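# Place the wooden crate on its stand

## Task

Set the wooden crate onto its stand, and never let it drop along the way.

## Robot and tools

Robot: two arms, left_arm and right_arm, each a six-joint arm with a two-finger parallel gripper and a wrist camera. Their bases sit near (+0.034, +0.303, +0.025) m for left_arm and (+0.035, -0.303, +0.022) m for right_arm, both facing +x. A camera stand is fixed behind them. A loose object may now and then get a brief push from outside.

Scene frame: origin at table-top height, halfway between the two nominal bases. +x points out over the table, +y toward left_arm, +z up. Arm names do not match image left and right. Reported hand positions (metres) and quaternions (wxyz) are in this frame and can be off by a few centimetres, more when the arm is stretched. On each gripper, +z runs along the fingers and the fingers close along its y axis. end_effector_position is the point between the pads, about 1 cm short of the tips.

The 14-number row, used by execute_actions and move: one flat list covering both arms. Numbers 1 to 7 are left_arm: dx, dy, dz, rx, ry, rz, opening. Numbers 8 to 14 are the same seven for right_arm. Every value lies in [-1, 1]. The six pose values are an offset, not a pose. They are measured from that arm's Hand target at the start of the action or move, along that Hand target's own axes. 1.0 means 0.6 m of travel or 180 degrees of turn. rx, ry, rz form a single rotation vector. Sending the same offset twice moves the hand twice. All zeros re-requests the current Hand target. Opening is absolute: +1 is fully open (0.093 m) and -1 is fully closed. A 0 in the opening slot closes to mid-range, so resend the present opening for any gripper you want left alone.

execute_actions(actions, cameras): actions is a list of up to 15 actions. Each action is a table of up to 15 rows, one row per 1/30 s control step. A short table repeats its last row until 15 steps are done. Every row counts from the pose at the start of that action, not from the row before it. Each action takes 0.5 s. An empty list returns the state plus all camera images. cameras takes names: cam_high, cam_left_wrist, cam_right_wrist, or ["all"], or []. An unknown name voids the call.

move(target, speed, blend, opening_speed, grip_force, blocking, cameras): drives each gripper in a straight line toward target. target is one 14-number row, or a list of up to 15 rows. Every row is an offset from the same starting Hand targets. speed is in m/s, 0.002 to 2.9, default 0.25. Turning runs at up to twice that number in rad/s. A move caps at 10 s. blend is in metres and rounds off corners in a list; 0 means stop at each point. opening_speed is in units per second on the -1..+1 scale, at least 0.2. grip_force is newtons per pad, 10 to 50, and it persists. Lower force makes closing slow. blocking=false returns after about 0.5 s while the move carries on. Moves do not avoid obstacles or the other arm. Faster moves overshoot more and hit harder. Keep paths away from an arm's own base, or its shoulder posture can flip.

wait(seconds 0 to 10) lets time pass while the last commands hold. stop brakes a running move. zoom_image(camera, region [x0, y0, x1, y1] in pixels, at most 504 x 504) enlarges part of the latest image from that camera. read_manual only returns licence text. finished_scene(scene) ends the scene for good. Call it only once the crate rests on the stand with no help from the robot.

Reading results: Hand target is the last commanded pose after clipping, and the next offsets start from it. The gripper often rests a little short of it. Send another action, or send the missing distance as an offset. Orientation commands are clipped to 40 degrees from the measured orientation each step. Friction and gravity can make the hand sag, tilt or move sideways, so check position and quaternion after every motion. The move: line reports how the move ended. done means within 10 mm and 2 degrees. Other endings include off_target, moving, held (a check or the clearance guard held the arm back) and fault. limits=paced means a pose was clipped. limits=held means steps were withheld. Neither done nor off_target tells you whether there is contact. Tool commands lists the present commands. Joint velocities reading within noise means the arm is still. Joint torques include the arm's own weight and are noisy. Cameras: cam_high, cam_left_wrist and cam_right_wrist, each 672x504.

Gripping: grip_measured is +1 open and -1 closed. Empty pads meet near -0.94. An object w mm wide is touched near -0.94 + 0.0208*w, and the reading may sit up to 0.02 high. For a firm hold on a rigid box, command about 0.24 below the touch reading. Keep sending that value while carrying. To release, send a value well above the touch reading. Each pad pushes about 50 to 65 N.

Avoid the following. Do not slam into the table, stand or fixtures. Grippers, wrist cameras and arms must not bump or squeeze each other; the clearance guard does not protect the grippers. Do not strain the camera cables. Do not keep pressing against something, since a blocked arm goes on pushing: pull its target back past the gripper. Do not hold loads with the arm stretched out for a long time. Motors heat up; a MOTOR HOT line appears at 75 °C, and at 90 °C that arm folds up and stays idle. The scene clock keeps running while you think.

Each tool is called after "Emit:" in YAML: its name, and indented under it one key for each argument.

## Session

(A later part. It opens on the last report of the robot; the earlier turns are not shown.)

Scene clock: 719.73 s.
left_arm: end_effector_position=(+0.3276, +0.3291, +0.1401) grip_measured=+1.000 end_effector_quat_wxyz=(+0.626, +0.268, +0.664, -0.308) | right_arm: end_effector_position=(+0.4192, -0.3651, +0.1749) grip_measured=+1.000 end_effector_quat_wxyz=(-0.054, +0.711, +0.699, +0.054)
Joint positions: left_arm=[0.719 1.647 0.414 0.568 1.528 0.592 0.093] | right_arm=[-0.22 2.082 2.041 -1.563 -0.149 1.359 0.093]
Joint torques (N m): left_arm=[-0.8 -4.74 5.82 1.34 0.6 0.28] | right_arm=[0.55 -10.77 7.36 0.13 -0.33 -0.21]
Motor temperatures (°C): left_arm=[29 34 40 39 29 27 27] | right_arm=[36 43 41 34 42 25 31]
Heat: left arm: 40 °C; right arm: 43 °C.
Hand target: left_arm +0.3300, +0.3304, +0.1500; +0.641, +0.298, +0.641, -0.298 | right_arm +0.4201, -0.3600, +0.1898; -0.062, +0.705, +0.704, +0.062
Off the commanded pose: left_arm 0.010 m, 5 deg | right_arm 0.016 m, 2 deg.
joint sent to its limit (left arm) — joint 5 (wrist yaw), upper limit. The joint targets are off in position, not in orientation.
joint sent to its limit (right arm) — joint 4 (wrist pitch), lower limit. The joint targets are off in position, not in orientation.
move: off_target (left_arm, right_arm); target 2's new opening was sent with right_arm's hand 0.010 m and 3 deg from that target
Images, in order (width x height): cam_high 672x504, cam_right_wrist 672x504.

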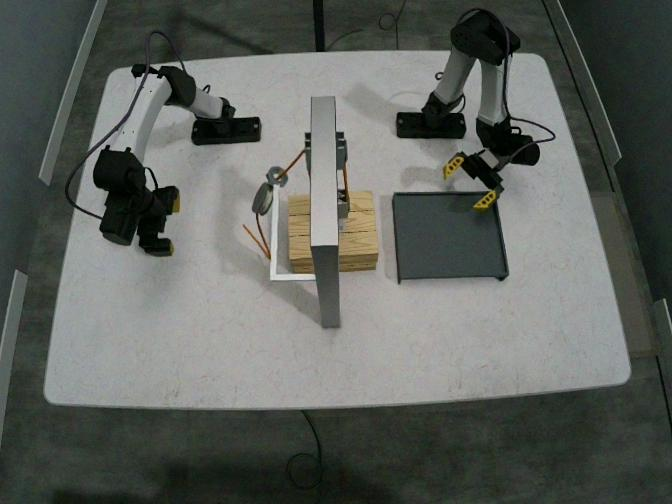

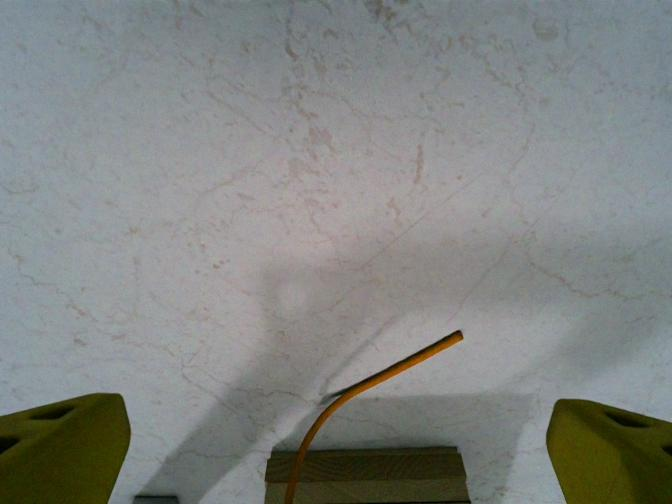

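Emit:
move:
  target: [0,0,0,0,0,0,1,0.2218,-0.0817,0.249,0,0.0278,0,1]
  speed: 0.15
  cameras: ["cam_right_wrist"]

Scene clock: 730.77 s.
left_arm: end_effector_position=(+0.3276, +0.3291, +0.1401) grip_measured=+1.000 end_effector_quat_wxyz=(+0.626, +0.268, +0.664, -0.308) | right_arm: end_effector_position=(+0.3652, -0.2075, +0.0545) grip_measured=+1.000 end_effector_quat_wxyz=(-0.102, +0.697, +0.706, +0.066)
Joint positions: left_arm=[0.719 1.647 0.414 0.568 1.528 0.592 0.093] | right_arm=[0.168 1.916 1.305 -0.972 -0.243 1.719 0.093]
Joint torques (N m): left_arm=[-0.79 -4.74 5.79 1.34 0.6 0.28] | right_arm=[0.21 -10.92 4.57 0.62 -0.32 0.09]
Motor temperatures (°C): left_arm=[29 34 40 39 29 27 27] | right_arm=[35 46 42 34 37 25 30]
Heat: left arm: 40 °C; right arm: 46 °C.
Hand target: left_arm +0.3300, +0.3304, +0.1500; +0.641, +0.298, +0.641, -0.298 | right_arm +0.3711, -0.2029, +0.0659; -0.092, +0.701, +0.701, +0.092
Off the commanded pose: left_arm 0.010 m, 5 deg | right_arm 0.014 m, 3 deg.
joint sent to its limit (left arm) — joint 5 (wrist yaw), upper limit. The joint targets are off in position, not in orientation.
move: off_target (left_arm, right_arm)
Images, in order (width x height): cam_right_wrist 672x504.

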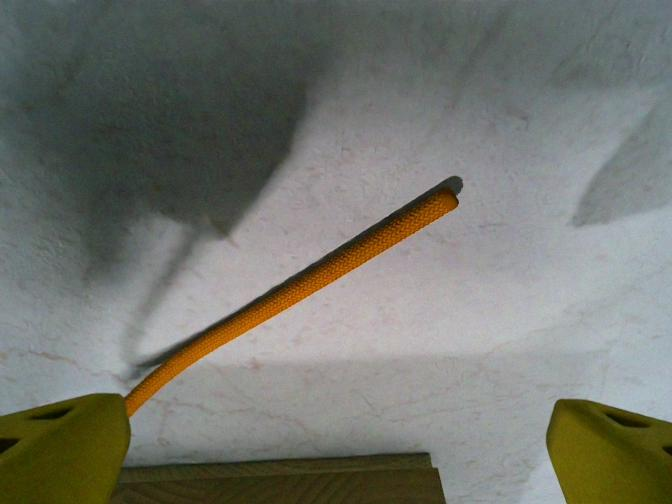

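Emit:
move:
  target: [0,0,0,0,0,0,1,-0.0215,0.0017,0.07,-0.0144,0,0.0537,1]
  speed: 0.06
  cameras: ["cam_right_wrist"]

Scene clock: 742.80 s.
left_arm: end_effector_position=(+0.3276, +0.3291, +0.1401) grip_measured=+1.000 end_effector_quat_wxyz=(+0.626, +0.268, +0.664, -0.308) | right_arm: end_effector_position=(+0.3679, -0.2070, +0.0218) grip_measured=+1.000 end_effector_quat_wxyz=(-0.087, +0.755, +0.644, +0.090)
Joint positions: left_arm=[0.719 1.647 0.414 0.568 1.528 0.592 0.093] | right_arm=[0.168 1.916 1.159 -0.748 -0.243 1.9 0.093]
Joint torques (N m): left_arm=[-0.79 -4.74 5.81 1.34 0.6 0.28] | right_arm=[0.32 -7.66 4.52 0.82 -0.19 0.09]
Heat: left arm: 40 °C; right arm: 46 °C.
Hand target: left_arm +0.3300, +0.3304, +0.1500; +0.641, +0.298, +0.641, -0.298 | right_arm +0.3721, -0.2045, +0.0220; -0.084, +0.760, +0.637, +0.100
Off the commanded pose: left_arm 0.010 m, 5 deg | right_arm 0.005 m, 2 deg.
joint sent to its limit (left arm) — joint 5 (wrist yaw), upper limit. The joint targets are off in position, not in orientation.
move: off_target (left_arm)
Images, in order (width x height): cam_right_wrist 672x504.

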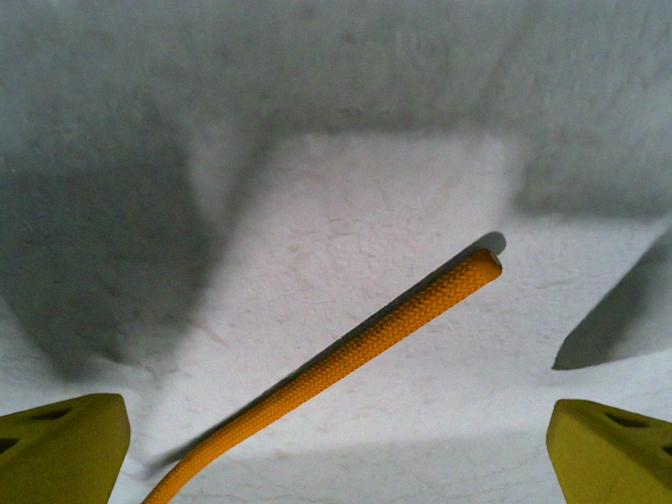

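Emit:
move:
  target:
    - [0,0,0,0,0,0,1,-0.0102,0,0.0128,0,0,0,1]
    - [0,0,0,0,0,0,1,-0.0102,0,0.0128,0,0,0,-1]
  speed: 0.05
  opening_speed: 1.0
  cameras: ["cam_right_wrist"]

Scene clock: 750.53 s.
left_arm: end_effector_position=(+0.3276, +0.3291, +0.1401) grip_measured=+1.000 end_effector_quat_wxyz=(+0.626, +0.268, +0.664, -0.308) | right_arm: end_effector_position=(+0.3666, -0.2072, +0.0145) grip_measured=-0.970 end_effector_quat_wxyz=(-0.086, +0.755, +0.644, +0.091)
Joint positions: left_arm=[0.719 1.647 0.414 0.568 1.528 0.592 0.093] | right_arm=[0.168 1.924 1.136 -0.714 -0.243 1.9 0]
Joint torques (N m): left_arm=[-0.79 -4.75 5.81 1.34 0.6 0.28] | right_arm=[-0.27 -7.24 4.46 0.83 -0.22 -0.02]
Heat: left arm: 40 °C; right arm: 45 °C.
Hand target: left_arm +0.3300, +0.3304, +0.1500; +0.641, +0.298, +0.641, -0.298 | right_arm +0.3715, -0.2084, +0.0129; -0.084, +0.760, +0.637, +0.100
Off the commanded pose: left_arm 0.010 m, 5 deg | right_arm 0.005 m, 1 deg.
joint sent to its limit (left arm) — joint 5 (wrist yaw), upper limit. The joint targets are off in position, not in orientation.
move: off_target (left_arm)
Images, in order (width x height): cam_right_wrist 672x504.

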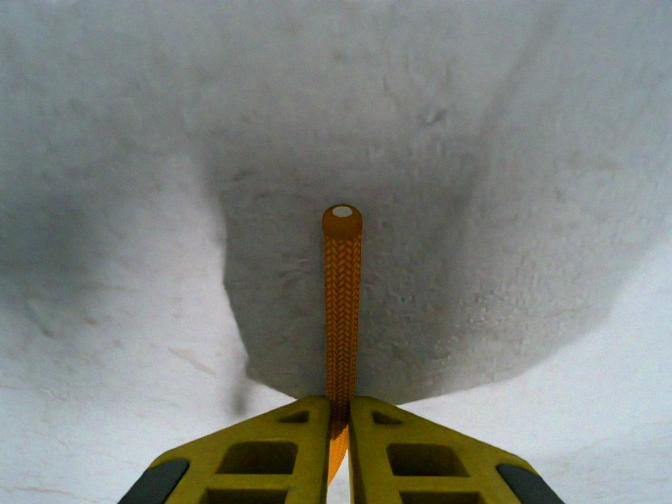

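Emit:
move:
  target:
    - [0,0,0,0,0,0,1,-0.1385,0.0627,-0.1702,-0.0037,-0.1247,-0.0282,-1]
    - [0,0,0,0,0,0,1,-0.3115,0.1273,-0.1993,-0.0075,-0.2494,-0.0565,-1]
  speed: 0.15
  blend: [0.03,0]
  cameras: ["all"]

Scene clock: 764.07 s.
left_arm: end_effector_position=(+0.3276, +0.3291, +0.1401) grip_measured=+1.000 end_effector_quat_wxyz=(+0.626, +0.268, +0.664, -0.308) | right_arm: end_effector_position=(+0.3988, -0.4132, +0.0718) grip_measured=-0.970 end_effector_quat_wxyz=(+0.150, +0.680, +0.697, -0.173)
Joint positions: left_arm=[0.719 1.647 0.414 0.568 1.528 0.592 0.093] | right_arm=[-0.091 1.998 1.44 -0.995 0.461 1.446 0]
Joint torques (N m): left_arm=[-0.77 -4.75 5.79 1.34 0.6 0.28] | right_arm=[-0.9 -7.87 7.39 0.75 0.78 -0.2]
Heat: left arm: 40 °C; right arm: 45 °C.
Hand target: left_arm +0.3300, +0.3304, +0.1500; +0.641, +0.298, +0.641, -0.298 | right_arm +0.4098, -0.4299, +0.0800; +0.183, +0.683, +0.683, -0.183
Off the commanded pose: left_arm 0.010 m, 5 deg | right_arm 0.022 m, 4 deg.
joint sent to its limit (left arm) — joint 5 (wrist yaw), upper limit. The joint targets are off in position, not in orientation.
move: off_target (left_arm, right_arm)

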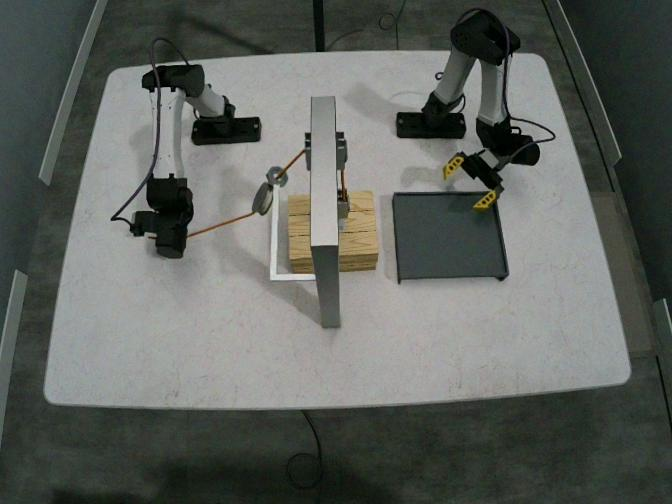

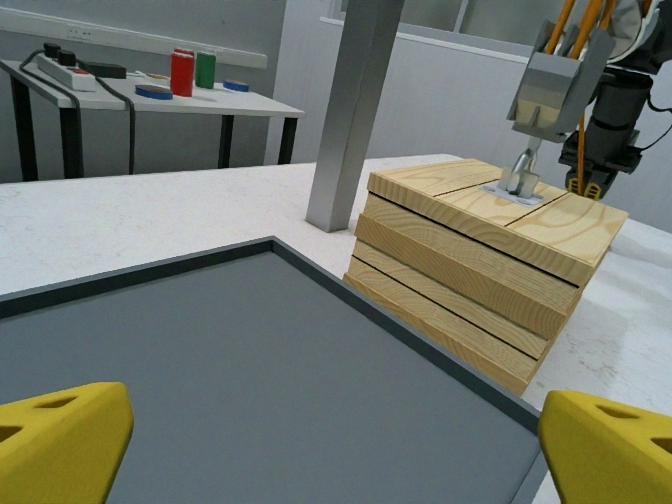

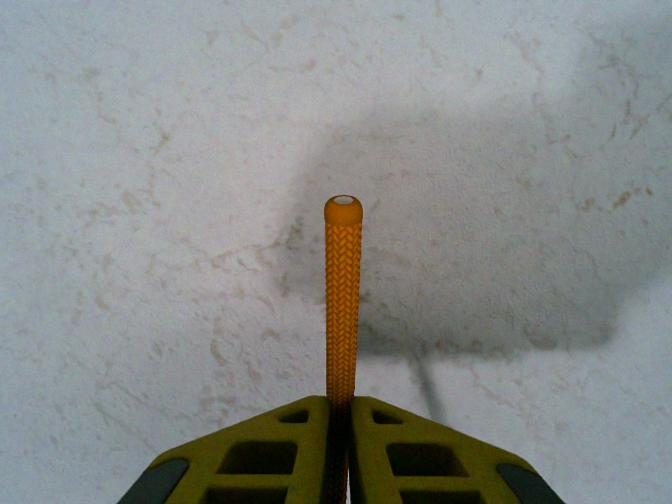

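Emit:
move:
  target: [0,0,0,0,0,0,1,-0.1565,0,0.1288,0,0,0,-1]
  speed: 0.08
  cameras: ["all"]

Scene clock: 769.20 s.
left_arm: end_effector_position=(+0.3276, +0.3291, +0.1401) grip_measured=+1.000 end_effector_quat_wxyz=(+0.626, +0.268, +0.664, -0.308) | right_arm: end_effector_position=(+0.4134, -0.4487, +0.0762) grip_measured=-0.970 end_effector_quat_wxyz=(+0.103, +0.653, +0.747, -0.071)
Joint positions: left_arm=[0.719 1.647 0.414 0.568 1.528 0.592 0.093] | right_arm=[-0.274 1.996 1.504 -0.949 0.216 1.143 0]
Joint torques (N m): left_arm=[-0.79 -4.74 5.79 1.34 0.6 0.28] | right_arm=[-8.85 -3.58 5.42 2.02 2.53 -0.19]
Heat: left arm: 40 °C; right arm: 45 °C.
Hand target: left_arm +0.3300, +0.3304, +0.1500; +0.641, +0.298, +0.641, -0.298 | right_arm +0.4097, -0.5499, +0.0600; +0.183, +0.683, +0.683, -0.183
Off the commanded pose: left_arm 0.010 m, 5 deg | right_arm 0.103 m, 18 deg.
joint sent to its limit (left arm) — joint 5 (wrist yaw), upper limit. The joint targets are off in position, not in orientation.
move: off_target (left_arm, right_arm)

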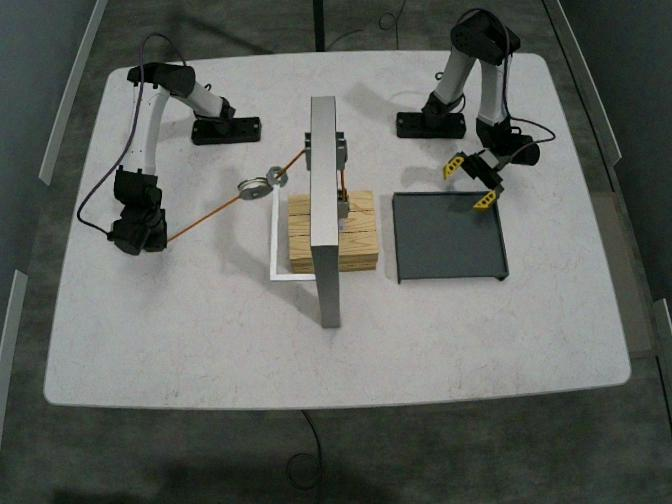

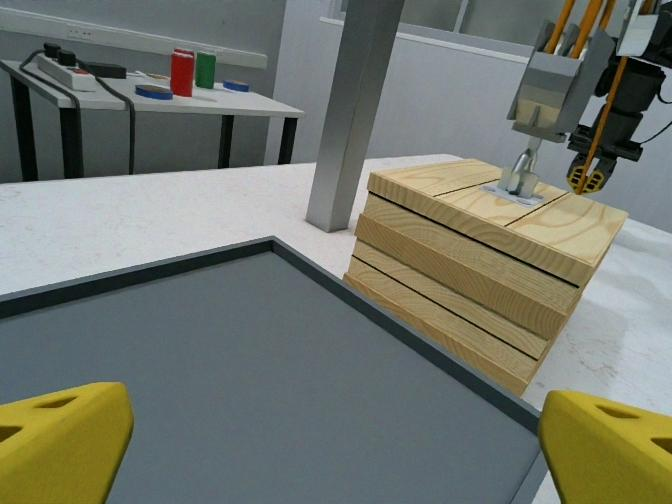

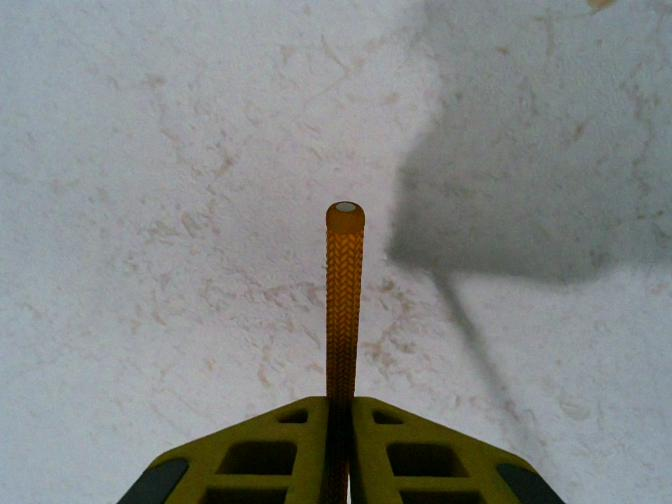

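Emit:
move:
  target: [0,0,0,0,0,0,1,-0.1565,0,0.1288,0,-0.0833,0,-1]
  speed: 0.08
  cameras: ["all"]

Scene clock: 774.33 s.
left_arm: end_effector_position=(+0.3276, +0.3291, +0.1401) grip_measured=+1.000 end_effector_quat_wxyz=(+0.626, +0.268, +0.664, -0.308) | right_arm: end_effector_position=(+0.4131, -0.4629, +0.0825) grip_measured=-0.970 end_effector_quat_wxyz=(+0.083, +0.620, +0.780, -0.011)
Joint positions: left_arm=[0.719 1.647 0.414 0.568 1.528 0.592 0.093] | right_arm=[-0.367 1.99 1.532 -0.96 0.069 0.965 0]
Joint torques (N m): left_arm=[-0.79 -4.74 5.79 1.34 0.61 0.28] | right_arm=[-14.57 -0.81 5.11 3.36 4.74 -0.23]
Heat: left arm: 40 °C; right arm: 44 °C.
Hand target: left_arm +0.3300, +0.3304, +0.1500; +0.641, +0.298, +0.641, -0.298 | right_arm +0.4096, -0.6699, +0.0401; +0.270, +0.654, +0.653, -0.271
Off the commanded pose: left_arm 0.010 m, 5 deg | right_arm 0.211 m, 40 deg.
joint sent to its limit (left arm) — joint 5 (wrist yaw), upper limit. The joint targets are off in position, not in orientation.
move: off_target (left_arm, right_arm)

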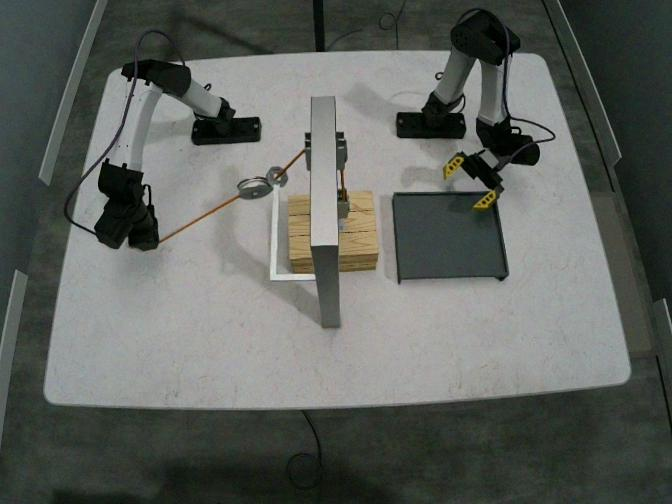

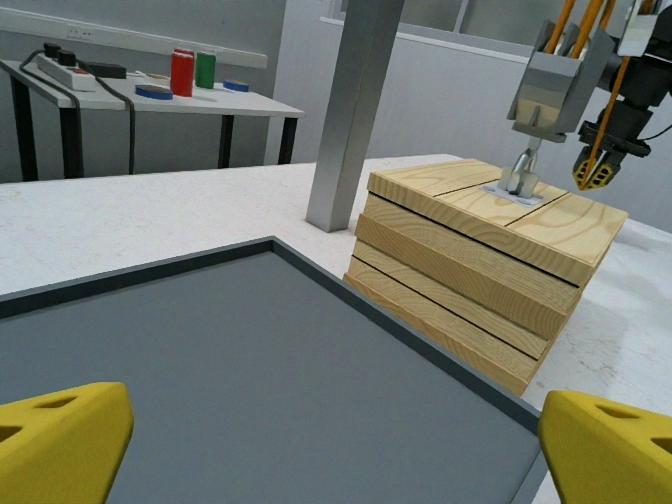

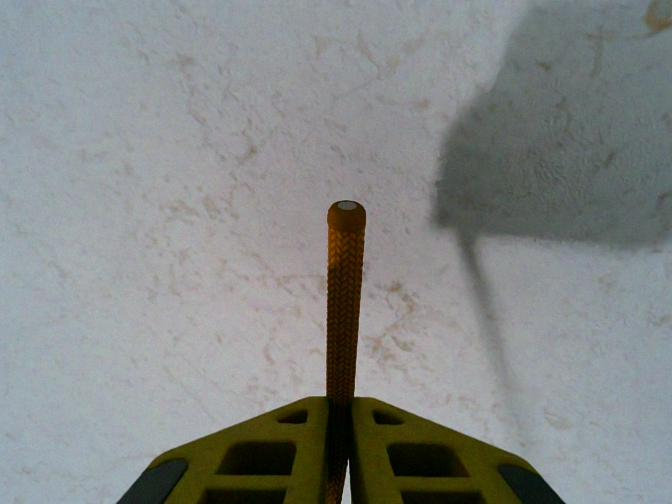

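Emit:
zoom_image:
  camera: "cam_left_wrist"
  region: [480, 0, 672, 210]

Emit:
zoom_image:
  camera: "cam_high"
  region: [150, 120, 390, 290]

Scaled by 2.400 from the camera's 672x504 image, which has a finer 960x720 frame.

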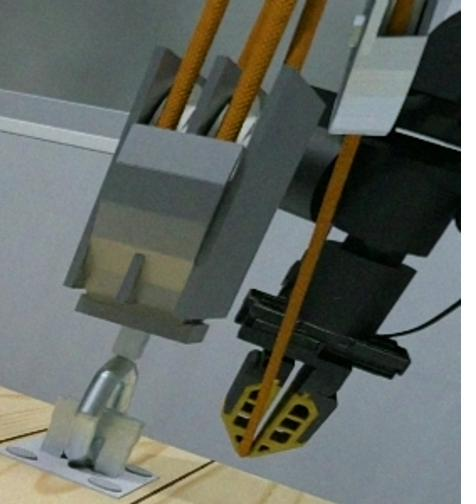

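Scaled by 2.100 from the camera's 672x504 image, which has a finer 960x720 frame.

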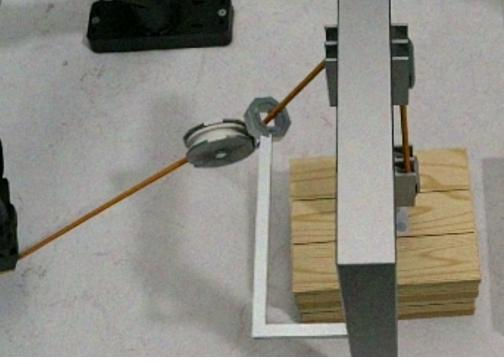

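Emit:
move:
  target:
    - [0,0,0,0,0,0,1,0.271,0,-0.3653,0,0.1389,0,-1]
    - [0,0,0,0,0,0,1,0.271,0,-0.3653,0,0.1389,0,1]
    - [0,0,0,0,0,0,1,0.165,0,-0.4713,0,0.3889,0,1]
  speed: 0.2
  cameras: ["cam_right_wrist","cam_high"]

Emit:
zoom_image:
  camera: "cam_high"
  region: [150, 140, 350, 280]

Scene clock: 803.93 s.
left_arm: end_effector_position=(+0.3276, +0.3291, +0.1401) grip_measured=+1.000 end_effector_quat_wxyz=(+0.626, +0.268, +0.664, -0.308) | right_arm: end_effector_position=(+0.4073, -0.4032, +0.1572) grip_measured=+1.000 end_effector_quat_wxyz=(-0.125, +0.703, +0.684, +0.152)
Joint positions: left_arm=[0.719 1.647 0.414 0.568 1.528 0.592 0.093] | right_arm=[-0.419 2.127 1.992 -1.564 -0.376 1.149 0.093]
Joint torques (N m): left_arm=[-0.79 -4.74 5.81 1.34 0.6 0.28] | right_arm=[0.1 -10.59 7.15 -0.09 -0.51 -0.2]
Motor temperatures (°C): left_arm=[29 34 40 39 30 27 27] | right_arm=[43 41 41 43 57 25 30]
Heat: left arm: 40 °C; right arm: 57 °C.
Hand target: left_arm +0.3300, +0.3304, +0.1500; +0.641, +0.298, +0.641, -0.298 | right_arm +0.4098, -0.3999, +0.1701; -0.153, +0.691, +0.690, +0.153
Off the commanded pose: left_arm 0.010 m, 5 deg | right_arm 0.013 m, 4 deg.
joint sent to its limit (left arm) — joint 5 (wrist yaw), upper limit. The joint targets are off in position, not in orientation.
joint sent to its limit (right arm) — joint 4 (wrist pitch), lower limit. The joint targets are off in position and orientation.
move: off_target (left_arm, right_arm)
Images, in order (width x height): cam_high 672x504, cam_right_wrist 672x504.

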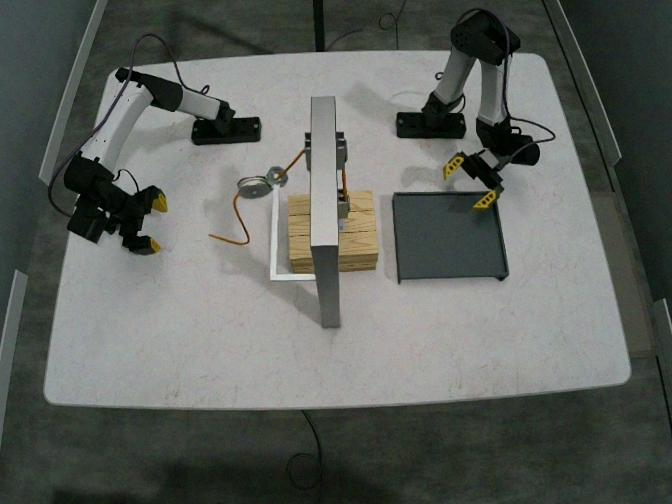

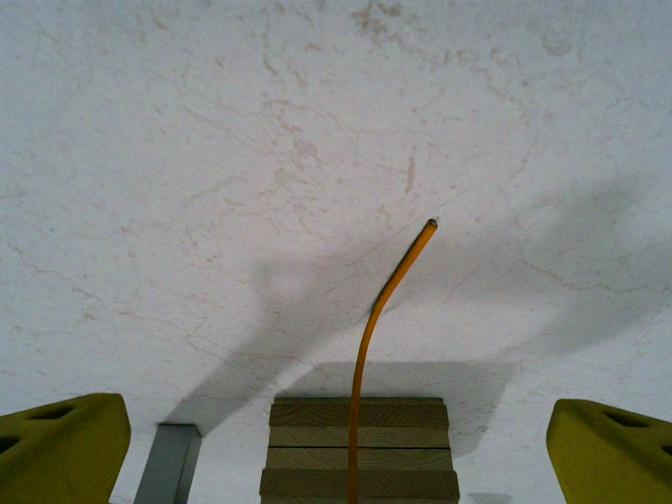

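Scaled by 2.520 from the camera's 672x504 image, which has a finer 960x720 frame.

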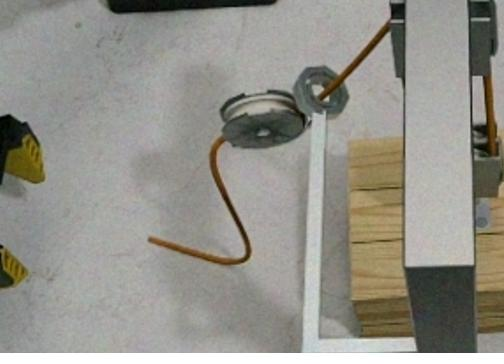

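Emit:
move:
  target: [0,0,0,0,0,0,1,0.2118,-0.0013,0.2037,0,0.0278,0,0.5]
  speed: 0.2
  cameras: ["cam_right_wrist"]

Scene clock: 821.10 s.
left_arm: end_effector_position=(+0.3276, +0.3291, +0.1401) grip_measured=+1.000 end_effector_quat_wxyz=(+0.626, +0.268, +0.664, -0.308) | right_arm: end_effector_position=(+0.4042, -0.2343, +0.0990) grip_measured=+0.502 end_effector_quat_wxyz=(-0.194, +0.680, +0.689, +0.158)
Joint positions: left_arm=[0.719 1.647 0.414 0.568 1.528 0.592 0.093] | right_arm=[-0.028 2.031 1.585 -1.204 -0.5 1.503 0.069]
Joint torques (N m): left_arm=[-0.79 -4.75 5.81 1.34 0.61 0.28] | right_arm=[-0.02 -12.14 4.71 0.43 -0.55 0.09]
Motor temperatures (°C): left_arm=[29 34 40 39 30 27 27] | right_arm=[39 45 41 38 45 25 30]
Heat: left arm: 40 °C; right arm: 45 °C.
Hand target: left_arm +0.3300, +0.3304, +0.1500; +0.641, +0.298, +0.641, -0.298 | right_arm +0.4092, -0.2331, +0.1130; -0.183, +0.683, +0.683, +0.183
Off the commanded pose: left_arm 0.010 m, 5 deg | right_arm 0.015 m, 3 deg.
joint sent to its limit (left arm) — joint 5 (wrist yaw), upper limit. The joint targets are off in position, not in orientation.
move: off_target (left_arm, right_arm)
Images, in order (width x height): cam_right_wrist 672x504.

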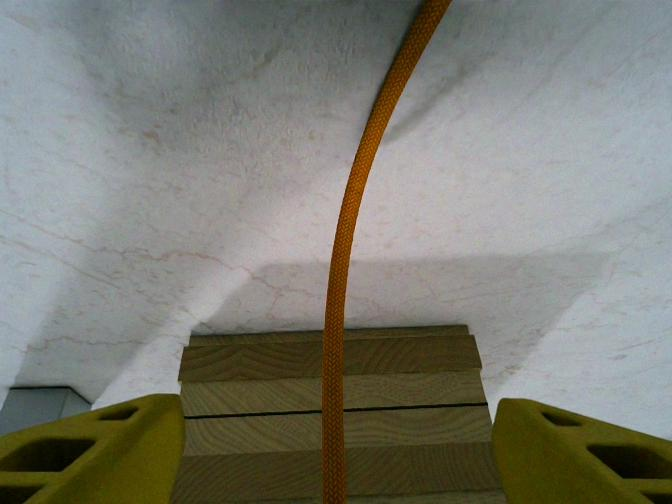

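Emit:
move:
  target: [0,0,0,0,0,0,1,0.0794,0.005,0.0458,0,0,0,0.5]
  speed: 0.12
  cameras: ["cam_right_wrist"]

Scene clock: 827.93 s.
left_arm: end_effector_position=(+0.3276, +0.3291, +0.1401) grip_measured=+1.000 end_effector_quat_wxyz=(+0.626, +0.268, +0.664, -0.308) | right_arm: end_effector_position=(+0.4074, -0.1810, +0.0976) grip_measured=+0.502 end_effector_quat_wxyz=(-0.193, +0.683, +0.687, +0.157)
Joint positions: left_arm=[0.719 1.647 0.414 0.568 1.528 0.592 0.093] | right_arm=[0.113 2.028 1.578 -1.119 -0.502 1.672 0.069]
Joint torques (N m): left_arm=[-0.77 -4.74 5.81 1.34 0.61 0.28] | right_arm=[0.16 -12.42 4.89 0.64 -0.53 0.07]
Heat: left arm: 40 °C; right arm: 47 °C.
Hand target: left_arm +0.3300, +0.3304, +0.1500; +0.641, +0.298, +0.641, -0.298 | right_arm +0.4122, -0.1781, +0.1131; -0.183, +0.683, +0.683, +0.183
Off the commanded pose: left_arm 0.010 m, 5 deg | right_arm 0.016 m, 3 deg.
joint sent to its limit (left arm) — joint 5 (wrist yaw), upper limit. The joint targets are off in position, not in orientation.
move: off_target (left_arm, right_arm)
Images, in order (width x height): cam_right_wrist 672x504.

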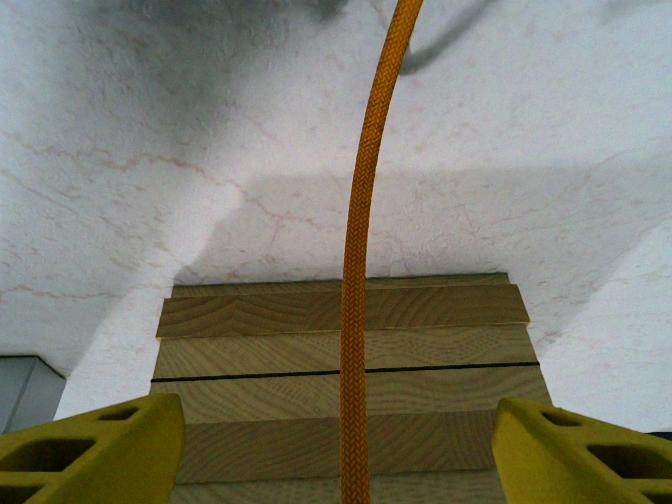

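Emit:
move:
  target: [0,0,0,0,0,0,1,0.003,0,0.0015,0,0.0833,0,0.4]
  speed: 0.12
  cameras: ["cam_right_wrist"]

Scene clock: 831.70 s.
left_arm: end_effector_position=(+0.3276, +0.3291, +0.1401) grip_measured=+1.000 end_effector_quat_wxyz=(+0.626, +0.268, +0.664, -0.308) | right_arm: end_effector_position=(+0.4085, -0.1786, +0.1054) grip_measured=+0.402 end_effector_quat_wxyz=(-0.272, +0.663, +0.652, +0.249)
Joint positions: left_arm=[0.719 1.647 0.414 0.568 1.528 0.592 0.093] | right_arm=[0.029 2.028 1.507 -1.063 -0.755 1.606 0.065]
Joint torques (N m): left_arm=[-0.8 -4.75 5.82 1.34 0.6 0.28] | right_arm=[-0.2 -10.22 4.81 0.62 -0.75 -0.18]
Heat: left arm: 40 °C; right arm: 47 °C.
Hand target: left_arm +0.3300, +0.3304, +0.1500; +0.641, +0.298, +0.641, -0.298 | right_arm +0.4122, -0.1761, +0.1132; -0.271, +0.654, +0.653, +0.271
Off the commanded pose: left_arm 0.010 m, 5 deg | right_arm 0.009 m, 3 deg.
joint sent to its limit (left arm) — joint 5 (wrist yaw), upper limit. The joint targets are off in position, not in orientation.
move: off_target (left_arm, right_arm)
Images, in order (width x height): cam_right_wrist 672x504.

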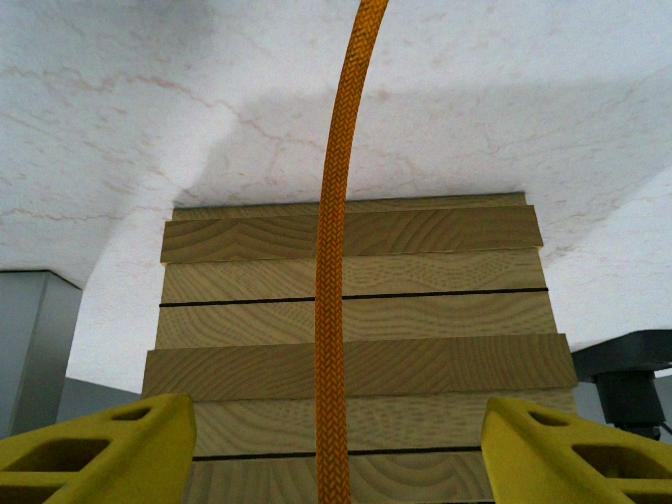

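Emit:
move:
  target:
    - [0,0,0,0,0,0,1,0.0165,0,0.0165,0,0,0,0.4]
    - [0,0,0,0,0,0,1,0.0165,0,0.0165,0,0,0,-1]
  speed: 0.12
  cameras: ["cam_right_wrist","cam_high"]

Emit:
zoom_image:
  camera: "cam_high"
  region: [150, 140, 350, 280]

Scene clock: 837.03 s.
left_arm: end_effector_position=(+0.3276, +0.3291, +0.1401) grip_measured=+1.000 end_effector_quat_wxyz=(+0.626, +0.268, +0.664, -0.308) | right_arm: end_effector_position=(+0.4097, -0.1673, +0.1030) grip_measured=-0.968 end_effector_quat_wxyz=(-0.270, +0.657, +0.657, +0.252)
Joint positions: left_arm=[0.719 1.647 0.414 0.568 1.528 0.592 0.093] | right_arm=[0.058 2.028 1.496 -1.023 -0.757 1.629 0]
Joint torques (N m): left_arm=[-0.77 -4.75 5.81 1.34 0.6 0.28] | right_arm=[0.57 -10.7 4.82 0.68 -0.76 0.08]
Heat: left arm: 40 °C; right arm: 48 °C.
Hand target: left_arm +0.3300, +0.3304, +0.1500; +0.641, +0.298, +0.641, -0.298 | right_arm +0.4122, -0.1621, +0.1132; -0.271, +0.654, +0.653, +0.271
Off the commanded pose: left_arm 0.010 m, 5 deg | right_arm 0.012 m, 2 deg.
joint sent to its limit (left arm) — joint 5 (wrist yaw), upper limit. The joint targets are off in position, not in orientation.
move: off_target (left_arm, right_arm); target 2's new opening was sent with right_arm's hand 0.012 m and 2 deg from that target
Images, in order (width x height): cam_high 672x504, cam_right_wrist 672x504.

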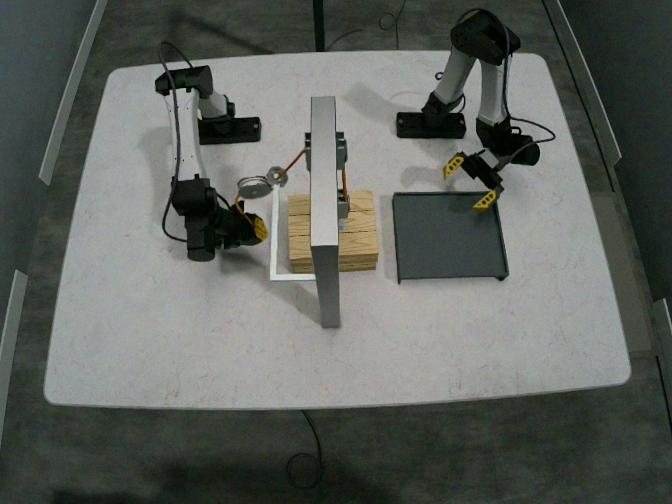

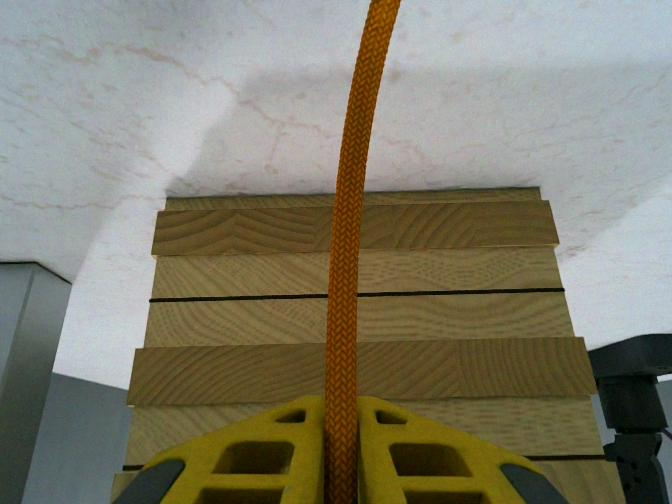

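Scaled by 2.520 from the camera's 672x504 image, which has a finer 960x720 frame.

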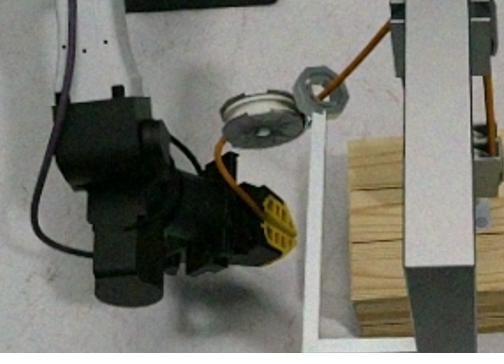

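Emit:
move:
  target: [0,0,0,0,0,0,1,-0.1249,-0.02,0.0943,0,-0.1944,0,-1]
  speed: 0.08
  cameras: ["all"]

Emit:
zoom_image:
  camera: "cam_high"
  region: [150, 140, 350, 280]

Scene clock: 845.87 s.
left_arm: end_effector_position=(+0.3276, +0.3291, +0.1401) grip_measured=+1.000 end_effector_quat_wxyz=(+0.626, +0.268, +0.664, -0.308) | right_arm: end_effector_position=(+0.4039, -0.1587, +0.0406) grip_measured=-0.968 end_effector_quat_wxyz=(-0.084, +0.688, +0.714, +0.102)
Joint positions: left_arm=[0.719 1.647 0.414 0.568 1.528 0.592 0.093] | right_arm=[0.272 2.034 1.41 -0.854 -0.249 1.813 0]
Joint torques (N m): left_arm=[-0.79 -4.74 5.81 1.34 0.6 0.28] | right_arm=[0.31 -6.23 3.62 0.63 0.53 0.1]
Motor temperatures (°C): left_arm=[29 34 39 40 30 27 27] | right_arm=[35 48 41 36 40 25 30]
Heat: left arm: 40 °C; right arm: 48 °C.
Hand target: left_arm +0.3300, +0.3304, +0.1500; +0.641, +0.298, +0.641, -0.298 | right_arm +0.4002, -0.1750, +0.0202; -0.062, +0.705, +0.704, +0.062
Off the commanded pose: left_arm 0.010 m, 5 deg | right_arm 0.026 m, 6 deg.
joint sent to its limit (left arm) — joint 5 (wrist yaw), upper limit. The joint targets are off in position, not in orientation.
move: off_target (left_arm, right_arm)

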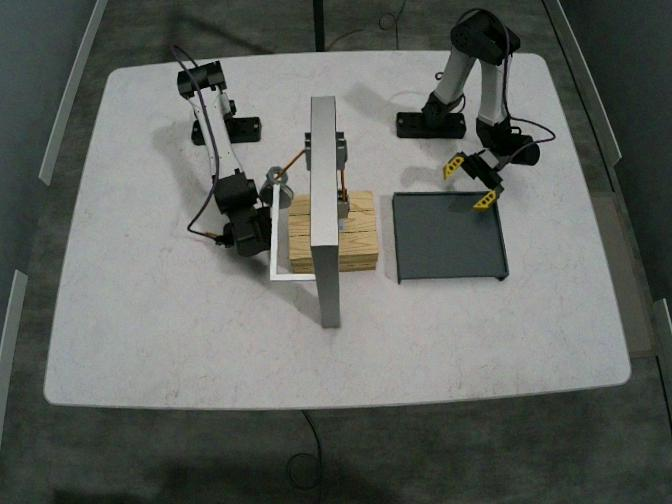

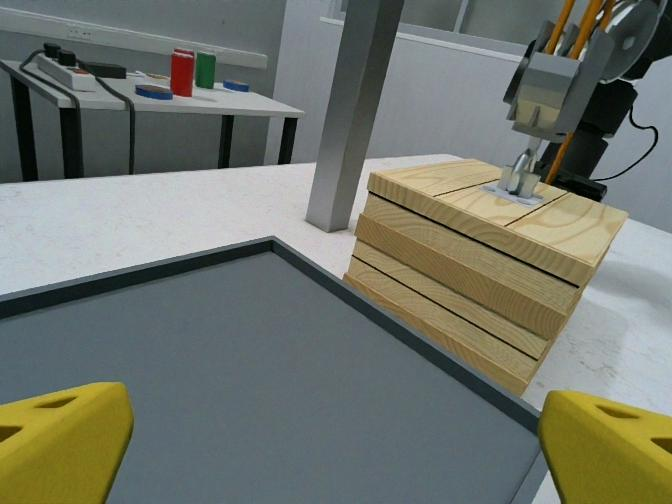

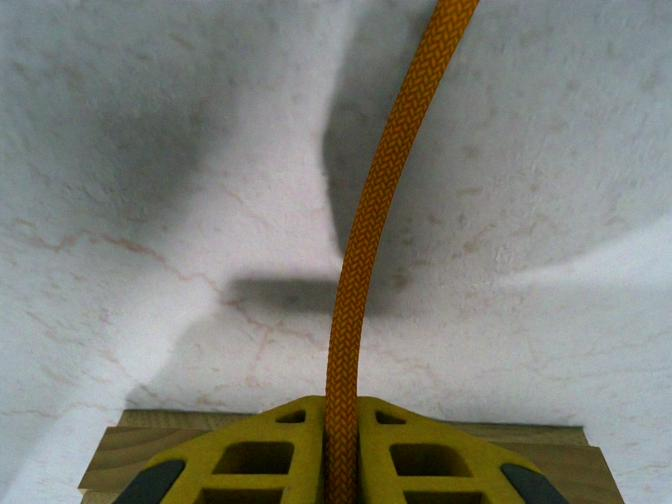

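Scaled by 2.520 from the camera's 672x504 image, which has a finer 960x720 frame.

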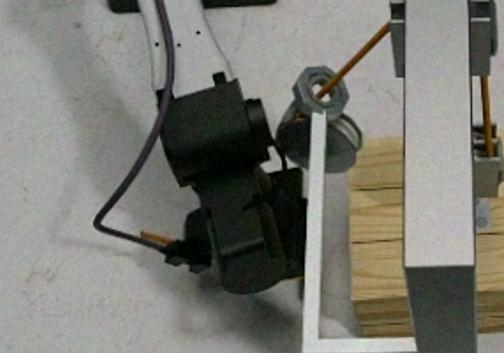

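Emit:
move:
  target:
    - [0,0,0,0,0,0,1,-0.005,0,-0.033,0,0,0,-1]
    - [0,0,0,0,0,0,1,-0.005,0,-0.033,0,0,0,1]
    - [0,0,0,0,0,0,1,-0.13,0,-0.06,0,0,0,1]
    - [0,0,0,0,0,0,1,-0.26,-0.033,-0.3,0,0.0278,0,1]
  speed: 0.2
  cameras: ["cam_right_wrist","cam_high"]

Emit:
zoom_image:
  camera: "cam_high"
  region: [150, 140, 350, 280]

Scene clock: 868.93 s.
left_arm: end_effector_position=(+0.3276, +0.3291, +0.1401) grip_measured=+1.000 end_effector_quat_wxyz=(+0.626, +0.268, +0.664, -0.308) | right_arm: end_effector_position=(+0.3764, -0.3619, +0.1603) grip_measured=+1.000 end_effector_quat_wxyz=(-0.095, +0.704, +0.699, +0.078)
Joint positions: left_arm=[0.719 1.647 0.414 0.568 1.528 0.592 0.093] | right_arm=[-0.277 1.938 1.76 -1.486 -0.229 1.285 0.093]
Joint torques (N m): left_arm=[-0.8 -4.75 5.81 1.34 0.6 0.28] | right_arm=[0.29 -8.32 7.95 -0.02 -0.37 -0.21]
Heat: left arm: 40 °C; right arm: 45 °C.
Hand target: left_arm +0.3300, +0.3304, +0.1500; +0.641, +0.298, +0.641, -0.298 | right_arm +0.3803, -0.3599, +0.1703; -0.092, +0.701, +0.701, +0.092
Off the commanded pose: left_arm 0.010 m, 5 deg | right_arm 0.011 m, 2 deg.
joint sent to its limit (left arm) — joint 5 (wrist yaw), upper limit. The joint targets are off in position, not in orientation.
move: off_target (left_arm, right_arm); target 2's new opening was sent with right_arm's hand 0.020 m and 5 deg from that target
Images, in order (width x height): cam_high 672x504, cam_right_wrist 672x504.

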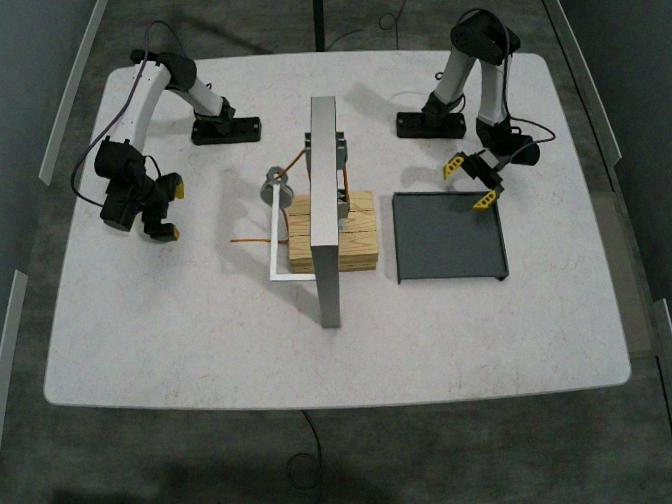

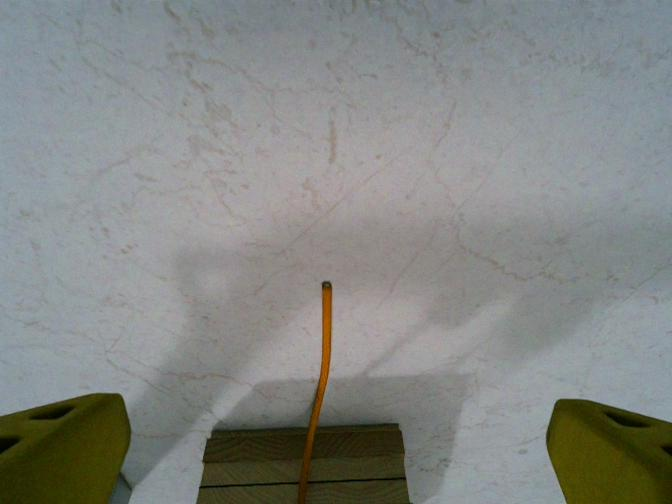

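Scaled by 2.520 from the camera's 672x504 image, which has a finer 960x720 frame.

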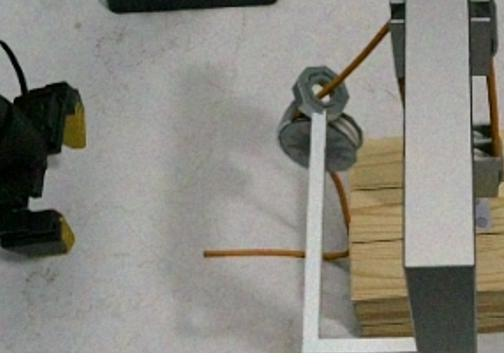

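Emit:
move:
  target:
    - [0,0,0,0,0,0,1,0.189,0.0078,0.2408,0,0,0,1]
    - [0,0,0,0,0,0,1,0.1617,0.0078,0.3165,0,0,0,1]
  speed: [0.2,0.06]
  cameras: ["cam_right_wrist"]

Scene clock: 879.03 s.
left_arm: end_effector_position=(+0.3276, +0.3291, +0.1401) grip_measured=+1.000 end_effector_quat_wxyz=(+0.626, +0.268, +0.664, -0.308) | right_arm: end_effector_position=(+0.3774, -0.2176, +0.0140) grip_measured=+1.000 end_effector_quat_wxyz=(-0.099, +0.697, +0.706, +0.077)
Joint positions: left_arm=[0.719 1.647 0.414 0.568 1.528 0.592 0.093] | right_arm=[0.13 2.004 1.251 -0.819 -0.252 1.683 0.093]
Joint torques (N m): left_arm=[-0.79 -4.77 5.79 1.34 0.6 0.28] | right_arm=[-0.42 -7.86 4.53 0.84 -0.25 -0.02]
Heat: left arm: 40 °C; right arm: 45 °C.
Hand target: left_arm +0.3300, +0.3304, +0.1500; +0.641, +0.298, +0.641, -0.298 | right_arm +0.3851, -0.2170, +0.0120; -0.092, +0.701, +0.701, +0.092
Off the commanded pose: left_arm 0.010 m, 5 deg | right_arm 0.008 m, 2 deg.
joint sent to its limit (left arm) — joint 5 (wrist yaw), upper limit. The joint targets are off in position, not in orientation.
move: off_target (left_arm)
Images, in order (width x height): cam_right_wrist 672x504.

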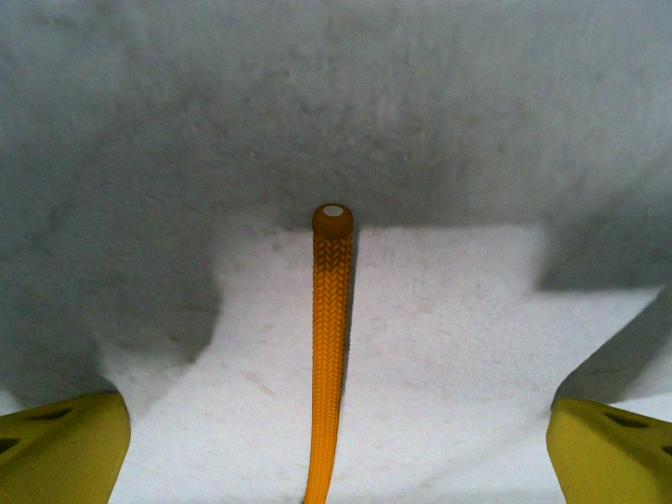

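Emit:
move:
  target:
    - [0,0,0,0,0,0,1,-0.0013,0,0.005,0,0,0,1]
    - [0,0,0,0,0,0,1,-0.0013,0,0.005,0,0,0,-1]
  speed: 0.05
  opening_speed: 1.5
  cameras: ["cam_right_wrist"]

Scene clock: 886.30 s.
left_arm: end_effector_position=(+0.3276, +0.3291, +0.1401) grip_measured=+1.000 end_effector_quat_wxyz=(+0.626, +0.268, +0.664, -0.308) | right_arm: end_effector_position=(+0.3838, -0.2173, +0.0129) grip_measured=-0.969 end_effector_quat_wxyz=(-0.090, +0.696, +0.707, +0.088)
Joint positions: left_arm=[0.719 1.647 0.414 0.568 1.528 0.592 0.093] | right_arm=[0.128 2.005 1.248 -0.786 -0.252 1.683 0]
Joint torques (N m): left_arm=[-0.79 -4.75 5.82 1.34 0.6 0.28] | right_arm=[-0.4 -7.61 4.22 0.65 -0.24 -0.04]
Heat: left arm: 40 °C; right arm: 45 °C.
Hand target: left_arm +0.3300, +0.3304, +0.1500; +0.641, +0.298, +0.641, -0.298 | right_arm +0.3851, -0.2170, +0.0089; -0.092, +0.701, +0.701, +0.092
Off the commanded pose: left_arm 0.010 m, 5 deg | right_arm 0.004 m, 1 deg.
joint sent to its limit (left arm) — joint 5 (wrist yaw), upper limit. The joint targets are off in position, not in orientation.
move: off_target (left_arm)
Images, in order (width x height): cam_right_wrist 672x504.

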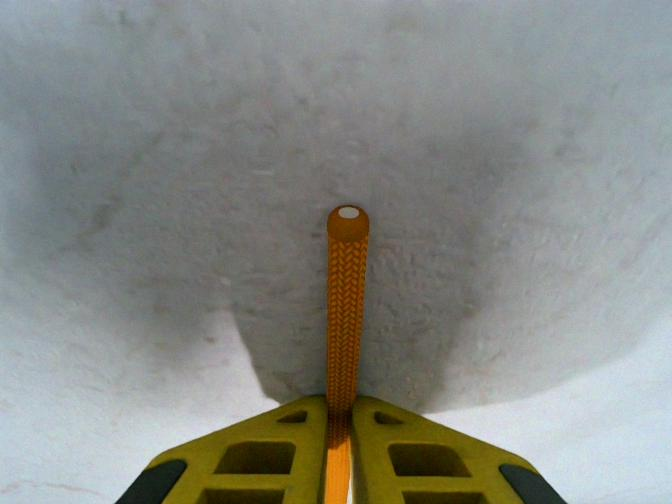

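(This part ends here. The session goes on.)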